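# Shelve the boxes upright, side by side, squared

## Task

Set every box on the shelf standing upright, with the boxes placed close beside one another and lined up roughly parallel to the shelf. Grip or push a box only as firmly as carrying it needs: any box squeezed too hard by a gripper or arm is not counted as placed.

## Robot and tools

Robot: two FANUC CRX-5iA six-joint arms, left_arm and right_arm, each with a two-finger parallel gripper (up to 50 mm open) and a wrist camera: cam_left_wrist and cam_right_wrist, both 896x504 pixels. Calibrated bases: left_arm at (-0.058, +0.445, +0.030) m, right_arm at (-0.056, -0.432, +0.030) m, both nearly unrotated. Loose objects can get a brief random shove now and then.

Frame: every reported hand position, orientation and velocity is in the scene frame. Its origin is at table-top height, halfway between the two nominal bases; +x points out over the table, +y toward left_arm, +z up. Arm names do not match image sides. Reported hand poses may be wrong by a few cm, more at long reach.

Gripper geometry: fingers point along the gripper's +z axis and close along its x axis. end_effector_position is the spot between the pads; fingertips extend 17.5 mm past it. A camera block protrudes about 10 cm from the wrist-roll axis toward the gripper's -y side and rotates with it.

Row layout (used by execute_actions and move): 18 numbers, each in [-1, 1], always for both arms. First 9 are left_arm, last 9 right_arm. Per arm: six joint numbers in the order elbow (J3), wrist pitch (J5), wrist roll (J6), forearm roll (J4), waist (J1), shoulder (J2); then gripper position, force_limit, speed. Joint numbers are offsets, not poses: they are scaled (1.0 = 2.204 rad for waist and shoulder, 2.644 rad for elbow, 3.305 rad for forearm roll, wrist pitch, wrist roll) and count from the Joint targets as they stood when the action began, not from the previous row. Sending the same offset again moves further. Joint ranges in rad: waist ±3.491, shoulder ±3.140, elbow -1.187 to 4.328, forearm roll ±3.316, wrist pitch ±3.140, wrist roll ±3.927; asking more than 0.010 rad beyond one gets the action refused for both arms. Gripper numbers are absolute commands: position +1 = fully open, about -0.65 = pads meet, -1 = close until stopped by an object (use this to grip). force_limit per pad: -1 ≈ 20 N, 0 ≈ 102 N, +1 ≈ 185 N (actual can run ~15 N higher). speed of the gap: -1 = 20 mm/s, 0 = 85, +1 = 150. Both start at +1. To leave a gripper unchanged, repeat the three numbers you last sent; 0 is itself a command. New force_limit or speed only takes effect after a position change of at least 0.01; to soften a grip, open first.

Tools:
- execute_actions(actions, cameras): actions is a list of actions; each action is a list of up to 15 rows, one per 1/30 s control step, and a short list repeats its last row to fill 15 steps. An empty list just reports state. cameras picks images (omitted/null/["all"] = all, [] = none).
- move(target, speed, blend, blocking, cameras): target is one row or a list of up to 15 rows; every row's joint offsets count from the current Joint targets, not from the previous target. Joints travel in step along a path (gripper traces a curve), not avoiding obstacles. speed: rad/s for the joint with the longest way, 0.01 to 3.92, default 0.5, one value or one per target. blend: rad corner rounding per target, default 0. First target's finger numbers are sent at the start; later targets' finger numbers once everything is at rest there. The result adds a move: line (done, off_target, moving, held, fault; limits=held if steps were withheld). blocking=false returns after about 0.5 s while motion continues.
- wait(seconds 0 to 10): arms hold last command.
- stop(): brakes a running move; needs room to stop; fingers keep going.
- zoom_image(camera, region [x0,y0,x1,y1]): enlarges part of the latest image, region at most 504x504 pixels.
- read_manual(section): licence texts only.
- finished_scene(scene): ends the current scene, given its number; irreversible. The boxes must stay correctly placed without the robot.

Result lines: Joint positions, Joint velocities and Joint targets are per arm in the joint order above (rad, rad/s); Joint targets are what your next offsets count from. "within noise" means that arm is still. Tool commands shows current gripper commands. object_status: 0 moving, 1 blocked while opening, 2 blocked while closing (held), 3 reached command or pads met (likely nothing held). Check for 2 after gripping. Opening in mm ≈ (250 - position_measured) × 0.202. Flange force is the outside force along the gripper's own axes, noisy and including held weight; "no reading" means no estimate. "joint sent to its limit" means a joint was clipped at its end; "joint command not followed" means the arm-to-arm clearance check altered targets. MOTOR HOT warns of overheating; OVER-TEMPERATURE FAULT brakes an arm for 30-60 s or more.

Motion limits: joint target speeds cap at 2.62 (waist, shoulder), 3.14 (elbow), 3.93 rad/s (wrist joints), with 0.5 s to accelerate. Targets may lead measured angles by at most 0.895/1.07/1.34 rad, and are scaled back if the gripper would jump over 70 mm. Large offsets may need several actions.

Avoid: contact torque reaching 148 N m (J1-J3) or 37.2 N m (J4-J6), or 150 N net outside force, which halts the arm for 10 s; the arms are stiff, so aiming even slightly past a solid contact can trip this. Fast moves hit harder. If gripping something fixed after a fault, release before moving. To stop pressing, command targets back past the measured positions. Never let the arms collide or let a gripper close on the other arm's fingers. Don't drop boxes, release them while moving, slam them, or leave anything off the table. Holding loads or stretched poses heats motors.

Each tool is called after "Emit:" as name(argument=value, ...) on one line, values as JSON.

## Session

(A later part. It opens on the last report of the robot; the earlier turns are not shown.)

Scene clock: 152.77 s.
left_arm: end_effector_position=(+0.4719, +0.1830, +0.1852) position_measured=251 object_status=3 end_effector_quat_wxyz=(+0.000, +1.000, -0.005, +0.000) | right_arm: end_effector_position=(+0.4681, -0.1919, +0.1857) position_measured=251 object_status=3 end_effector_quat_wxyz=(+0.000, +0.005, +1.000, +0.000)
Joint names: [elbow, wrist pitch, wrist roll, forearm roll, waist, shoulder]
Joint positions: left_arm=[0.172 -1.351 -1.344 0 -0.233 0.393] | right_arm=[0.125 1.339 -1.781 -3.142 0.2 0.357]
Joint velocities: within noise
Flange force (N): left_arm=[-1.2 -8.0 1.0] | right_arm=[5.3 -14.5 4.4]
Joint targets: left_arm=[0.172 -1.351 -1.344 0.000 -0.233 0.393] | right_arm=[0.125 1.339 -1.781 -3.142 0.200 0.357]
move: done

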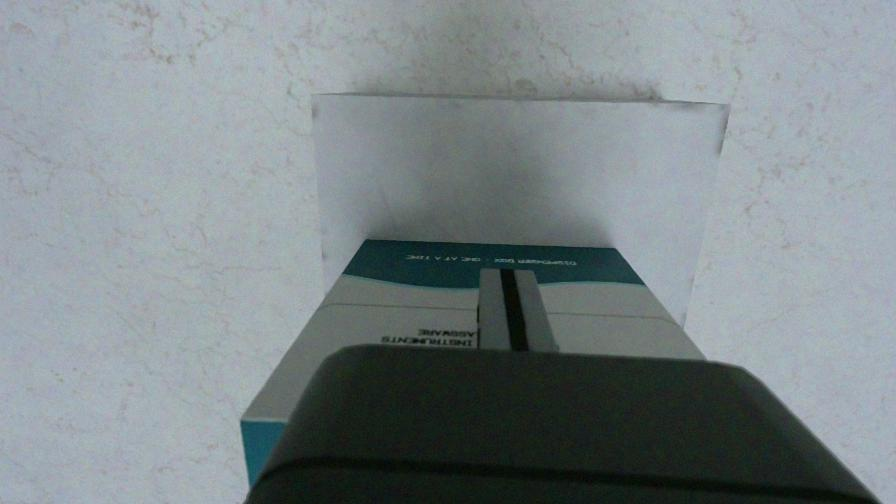

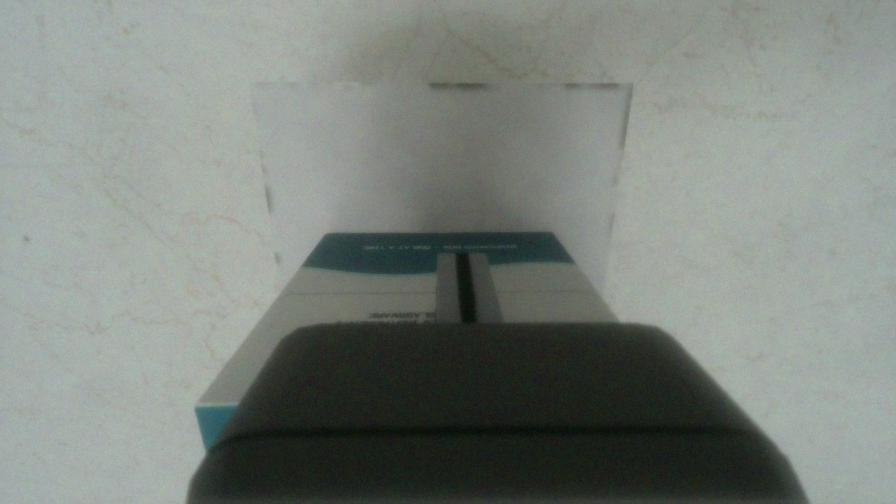

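Emit:
move(target=[-0.00063,0.00066,0,0,0,0.00024,-1,-0.8,-0.5,-0.00063,-0.00067,0,0,0,0.00025,-1,-0.8,-0.5], speed=0.03)

Scene clock: 154.83 s.
left_arm: end_effector_position=(+0.4719, +0.1830, +0.1842) position_measured=251 object_status=3 end_effector_quat_wxyz=(+0.000, +1.000, -0.005, +0.000) | right_arm: end_effector_position=(+0.4681, -0.1919, +0.1847) position_measured=251 object_status=3 end_effector_quat_wxyz=(+0.000, +0.005, +1.000, +0.000)
Joint names: [elbow, wrist pitch, wrist roll, forearm roll, waist, shoulder]
Joint positions: left_arm=[0.171 -1.349 -1.344 0 -0.233 0.393] | right_arm=[0.123 1.336 -1.781 -3.142 0.2 0.358]
Joint velocities: within noise
Flange force (N): left_arm=[-0.7 -7.7 0.2] | right_arm=[4.3 -14.4 3.6]
Joint targets: left_arm=[0.171 -1.349 -1.344 0.000 -0.233 0.393] | right_arm=[0.123 1.336 -1.781 -3.142 0.200 0.358]
move: done

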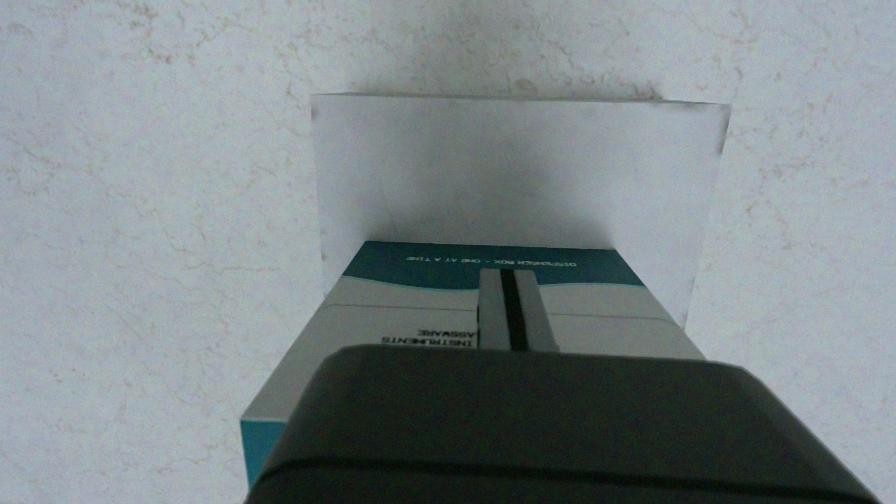

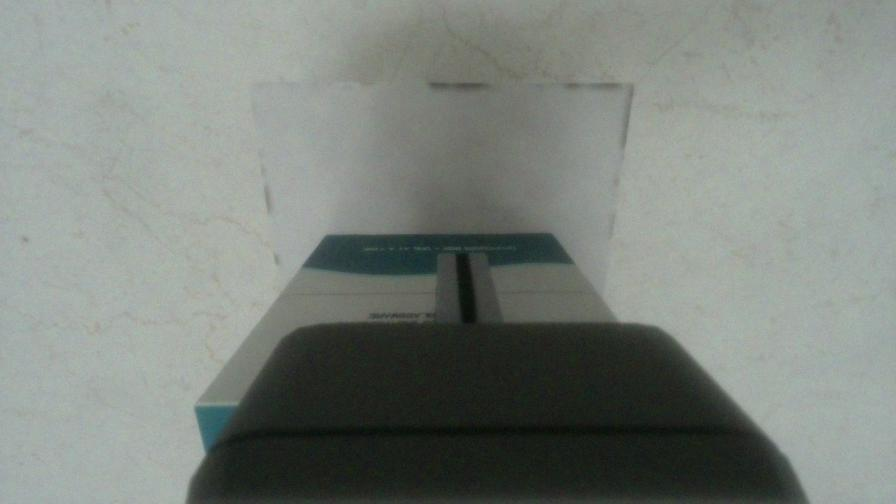

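Emit:
move(target=[-0.00063,0.00066,0,0,0,0.00024,-1,-0.8,-0.5,-0.00047,-0.0005,0,0,0,0.00019,-1,-0.8,-0.5], speed=0.03)

Scene clock: 156.93 s.
left_arm: end_effector_position=(+0.4719, +0.1830, +0.1832) position_measured=251 object_status=3 end_effector_quat_wxyz=(+0.000, +1.000, -0.005, +0.000) | right_arm: end_effector_position=(+0.4681, -0.1919, +0.1839) position_measured=251 object_status=3 end_effector_quat_wxyz=(+0.000, +0.005, +1.000, +0.000)
Joint names: [elbow, wrist pitch, wrist roll, forearm roll, waist, shoulder]
Joint positions: left_arm=[0.169 -1.347 -1.344 0 -0.233 0.394] | right_arm=[0.122 1.335 -1.781 -3.142 0.2 0.358]
Joint velocities: within noise
Flange force (N): left_arm=[-1.0 -8.6 -2.1] | right_arm=[3.3 -14.5 1.5]
Joint targets: left_arm=[0.169 -1.347 -1.344 0.000 -0.233 0.394] | right_arm=[0.122 1.335 -1.781 -3.142 0.200 0.358]
move: done

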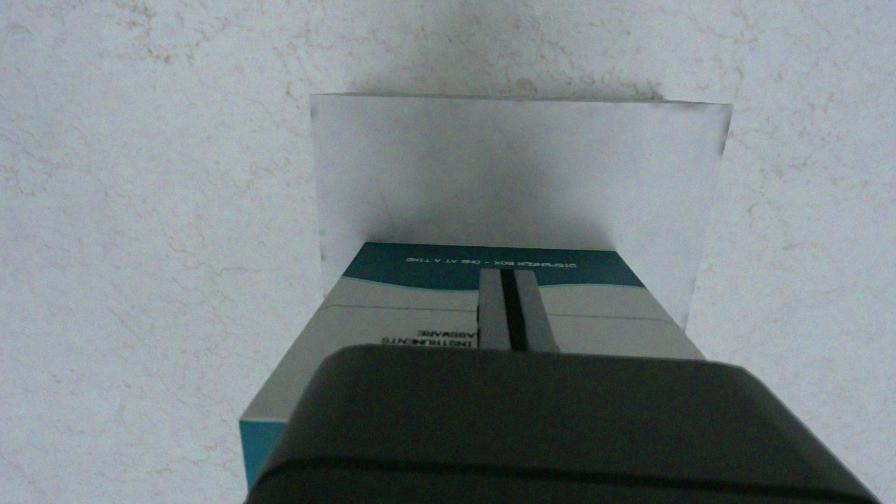

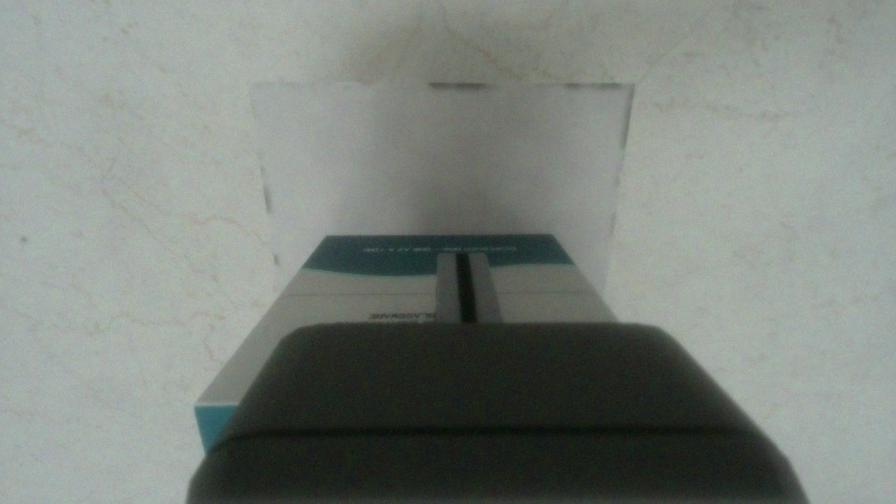

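Emit:
move(target=[-0.00044,0.00046,0,0,0,0.00017,-1,-0.8,-0.5,-0.00038,-0.0004,0,0,0,0.00015,-1,-0.8,-0.5], speed=0.03)

Scene clock: 159.30 s.
left_arm: end_effector_position=(+0.4718, +0.1830, +0.1825) position_measured=251 object_status=3 end_effector_quat_wxyz=(+0.000, +1.000, -0.005, +0.000) | right_arm: end_effector_position=(+0.4681, -0.1919, +0.1833) position_measured=251 object_status=3 end_effector_quat_wxyz=(+0.000, +0.005, +1.000, +0.000)
Joint names: [elbow, wrist pitch, wrist roll, forearm roll, waist, shoulder]
Joint positions: left_arm=[0.168 -1.345 -1.344 0 -0.233 0.394] | right_arm=[0.121 1.333 -1.781 -3.142 0.2 0.358]
Joint velocities: within noise
Flange force (N): left_arm=[-0.4 -8.9 -4.6] | right_arm=[3.4 -15.7 -1.3]
Joint targets: left_arm=[0.168 -1.345 -1.344 0.000 -0.233 0.394] | right_arm=[0.121 1.333 -1.781 -3.142 0.200 0.358]
move: done

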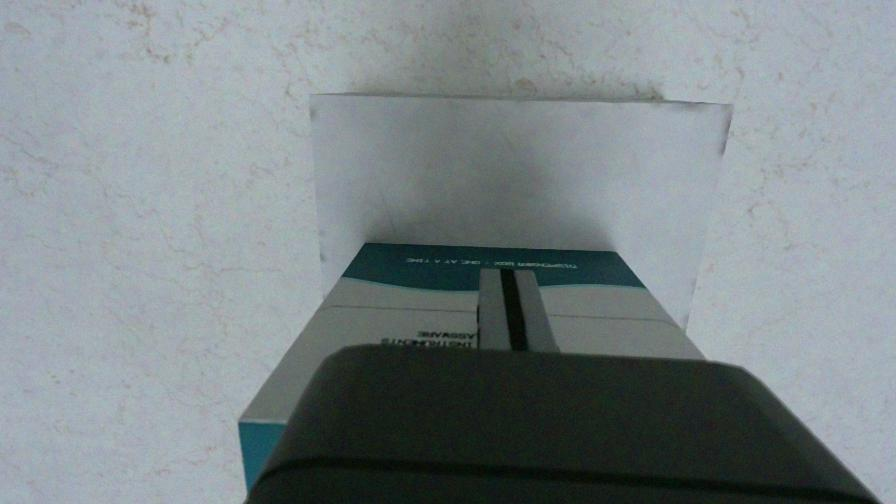

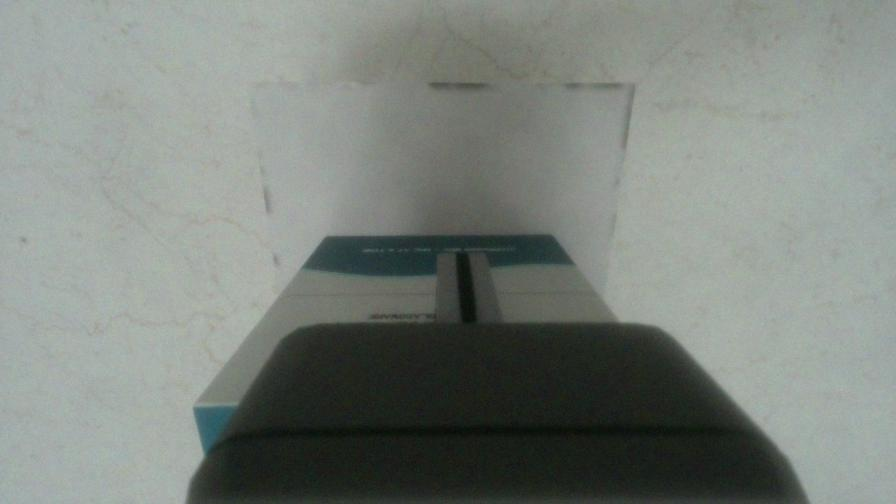

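Emit:
move(target=[-0.00682,0.00149,-0.00612,0,0.00918,-0.00595,-1,-0.8,-0.5,-0.00623,-0.00127,0.00633,0,-0.00949,-0.00556,-1,-0.8,-0.5], speed=0.03)

Scene clock: 165.17 s.
left_arm: end_effector_position=(+0.4717, +0.1949, +0.1825) position_measured=251 object_status=3 end_effector_quat_wxyz=(+0.000, +1.000, -0.005, +0.000) | right_arm: end_effector_position=(+0.4679, -0.2038, +0.1833) position_measured=251 object_status=3 end_effector_quat_wxyz=(+0.000, +0.005, +1.000, +0.000)
Joint names: [elbow, wrist pitch, wrist roll, forearm roll, waist, shoulder]
Joint positions: left_arm=[0.15 -1.34 -1.364 0 -0.212 0.381] | right_arm=[0.105 1.329 -1.761 -3.142 0.179 0.346]
Joint velocities: within noise
Flange force (N): left_arm=[-0.9 0.2 1.6] | right_arm=[2.5 -3.4 2.3]
Joint targets: left_arm=[0.150 -1.340 -1.364 0.000 -0.212 0.381] | right_arm=[0.105 1.329 -1.760 -3.142 0.179 0.346]
move: done

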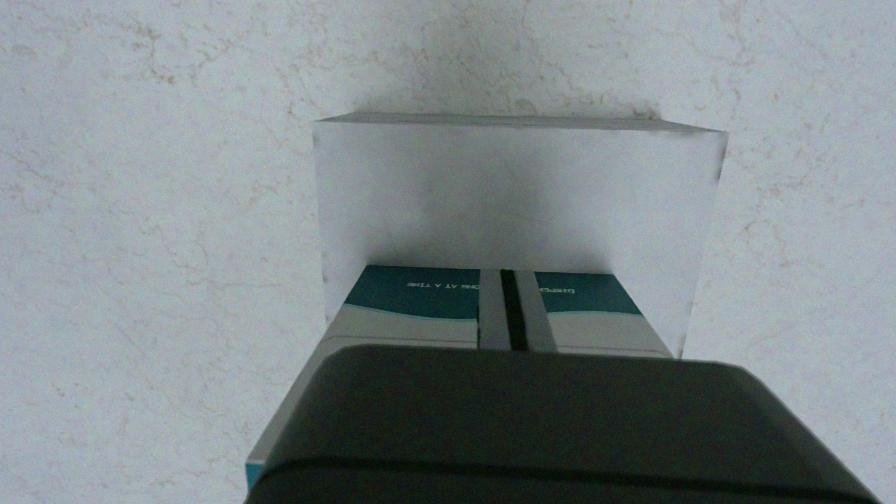

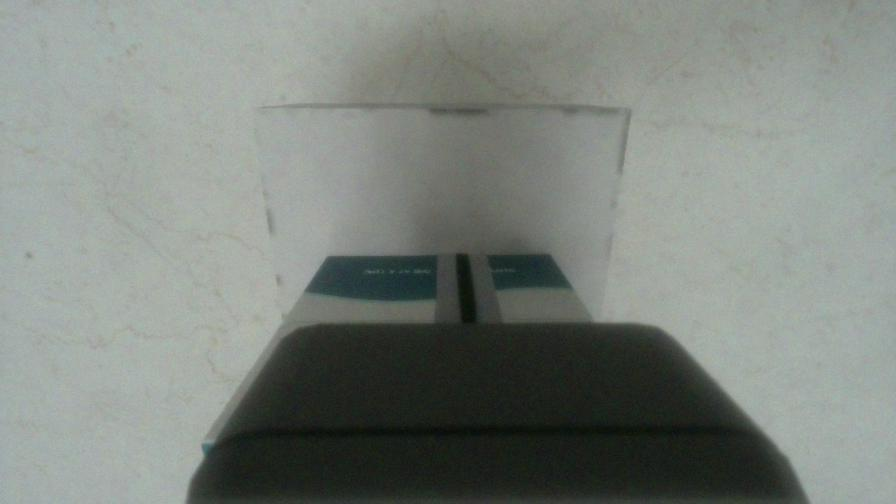

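Emit:
move(target=[[-0.02727,-0.03295,-0.04154,0,0.06647,-0.08221,-1,-0.8,-0.5,-0.01694,0.03534,0.04405,0,-0.06211,-0.07296,-1,-0.8,-0.5],[0.19829,-0.18338,0.61511,0,-0.2055,-0.0372,-1,-0.8,-0.5,-0.01694,0.03534,0.04405,0,-0.06211,-0.07296,-1,-0.8,-0.5]], speed=[0.4,1.0], blend=0.02, cameras=["cam_left_wrist"])

Scene clock: 173.10 s.
left_arm: end_effector_position=(+0.2698, +0.0195, +0.4498) position_measured=251 object_status=3 end_effector_quat_wxyz=(+0.000, +0.707, +0.707, +0.000) | right_arm: end_effector_position=(+0.4395, -0.2799, +0.2496) position_measured=251 object_status=3 end_effector_quat_wxyz=(+0.000, +0.000, +1.000, +0.000)
Joint names: [elbow, wrist pitch, wrist roll, forearm roll, waist, shoulder]
Joint positions: left_arm=[0.674 -1.946 0.669 0 -0.665 0.299] | right_arm=[0.06 1.446 -1.615 -3.142 0.042 0.185]
Joint velocities: within noise
Flange force (N): left_arm=[-1.4 -1.2 -0.1] | right_arm=[4.2 -3.0 3.3]
Joint targets: left_arm=[0.674 -1.946 0.669 0.000 -0.665 0.299] | right_arm=[0.060 1.446 -1.615 -3.142 0.042 0.185]
move: done
Images, in order (width x height): cam_left_wrist 896x504.

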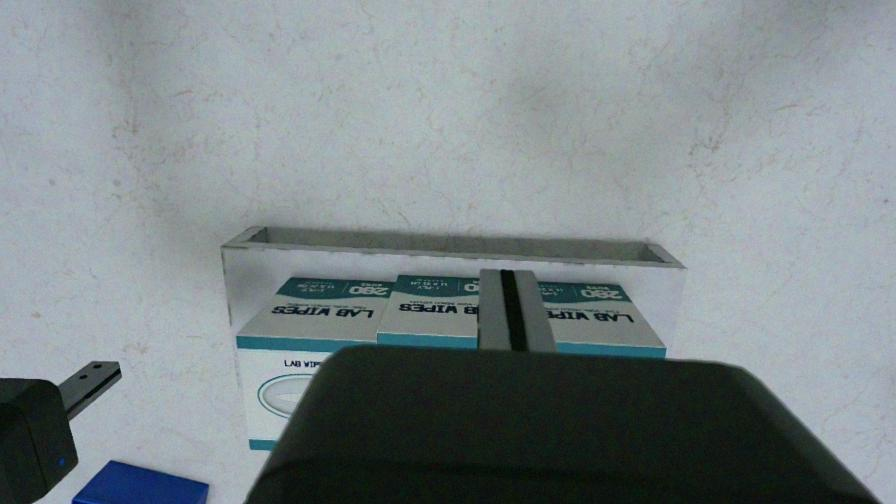

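Emit:
finished_scene(scene=2)

The scene is finished: the task was done.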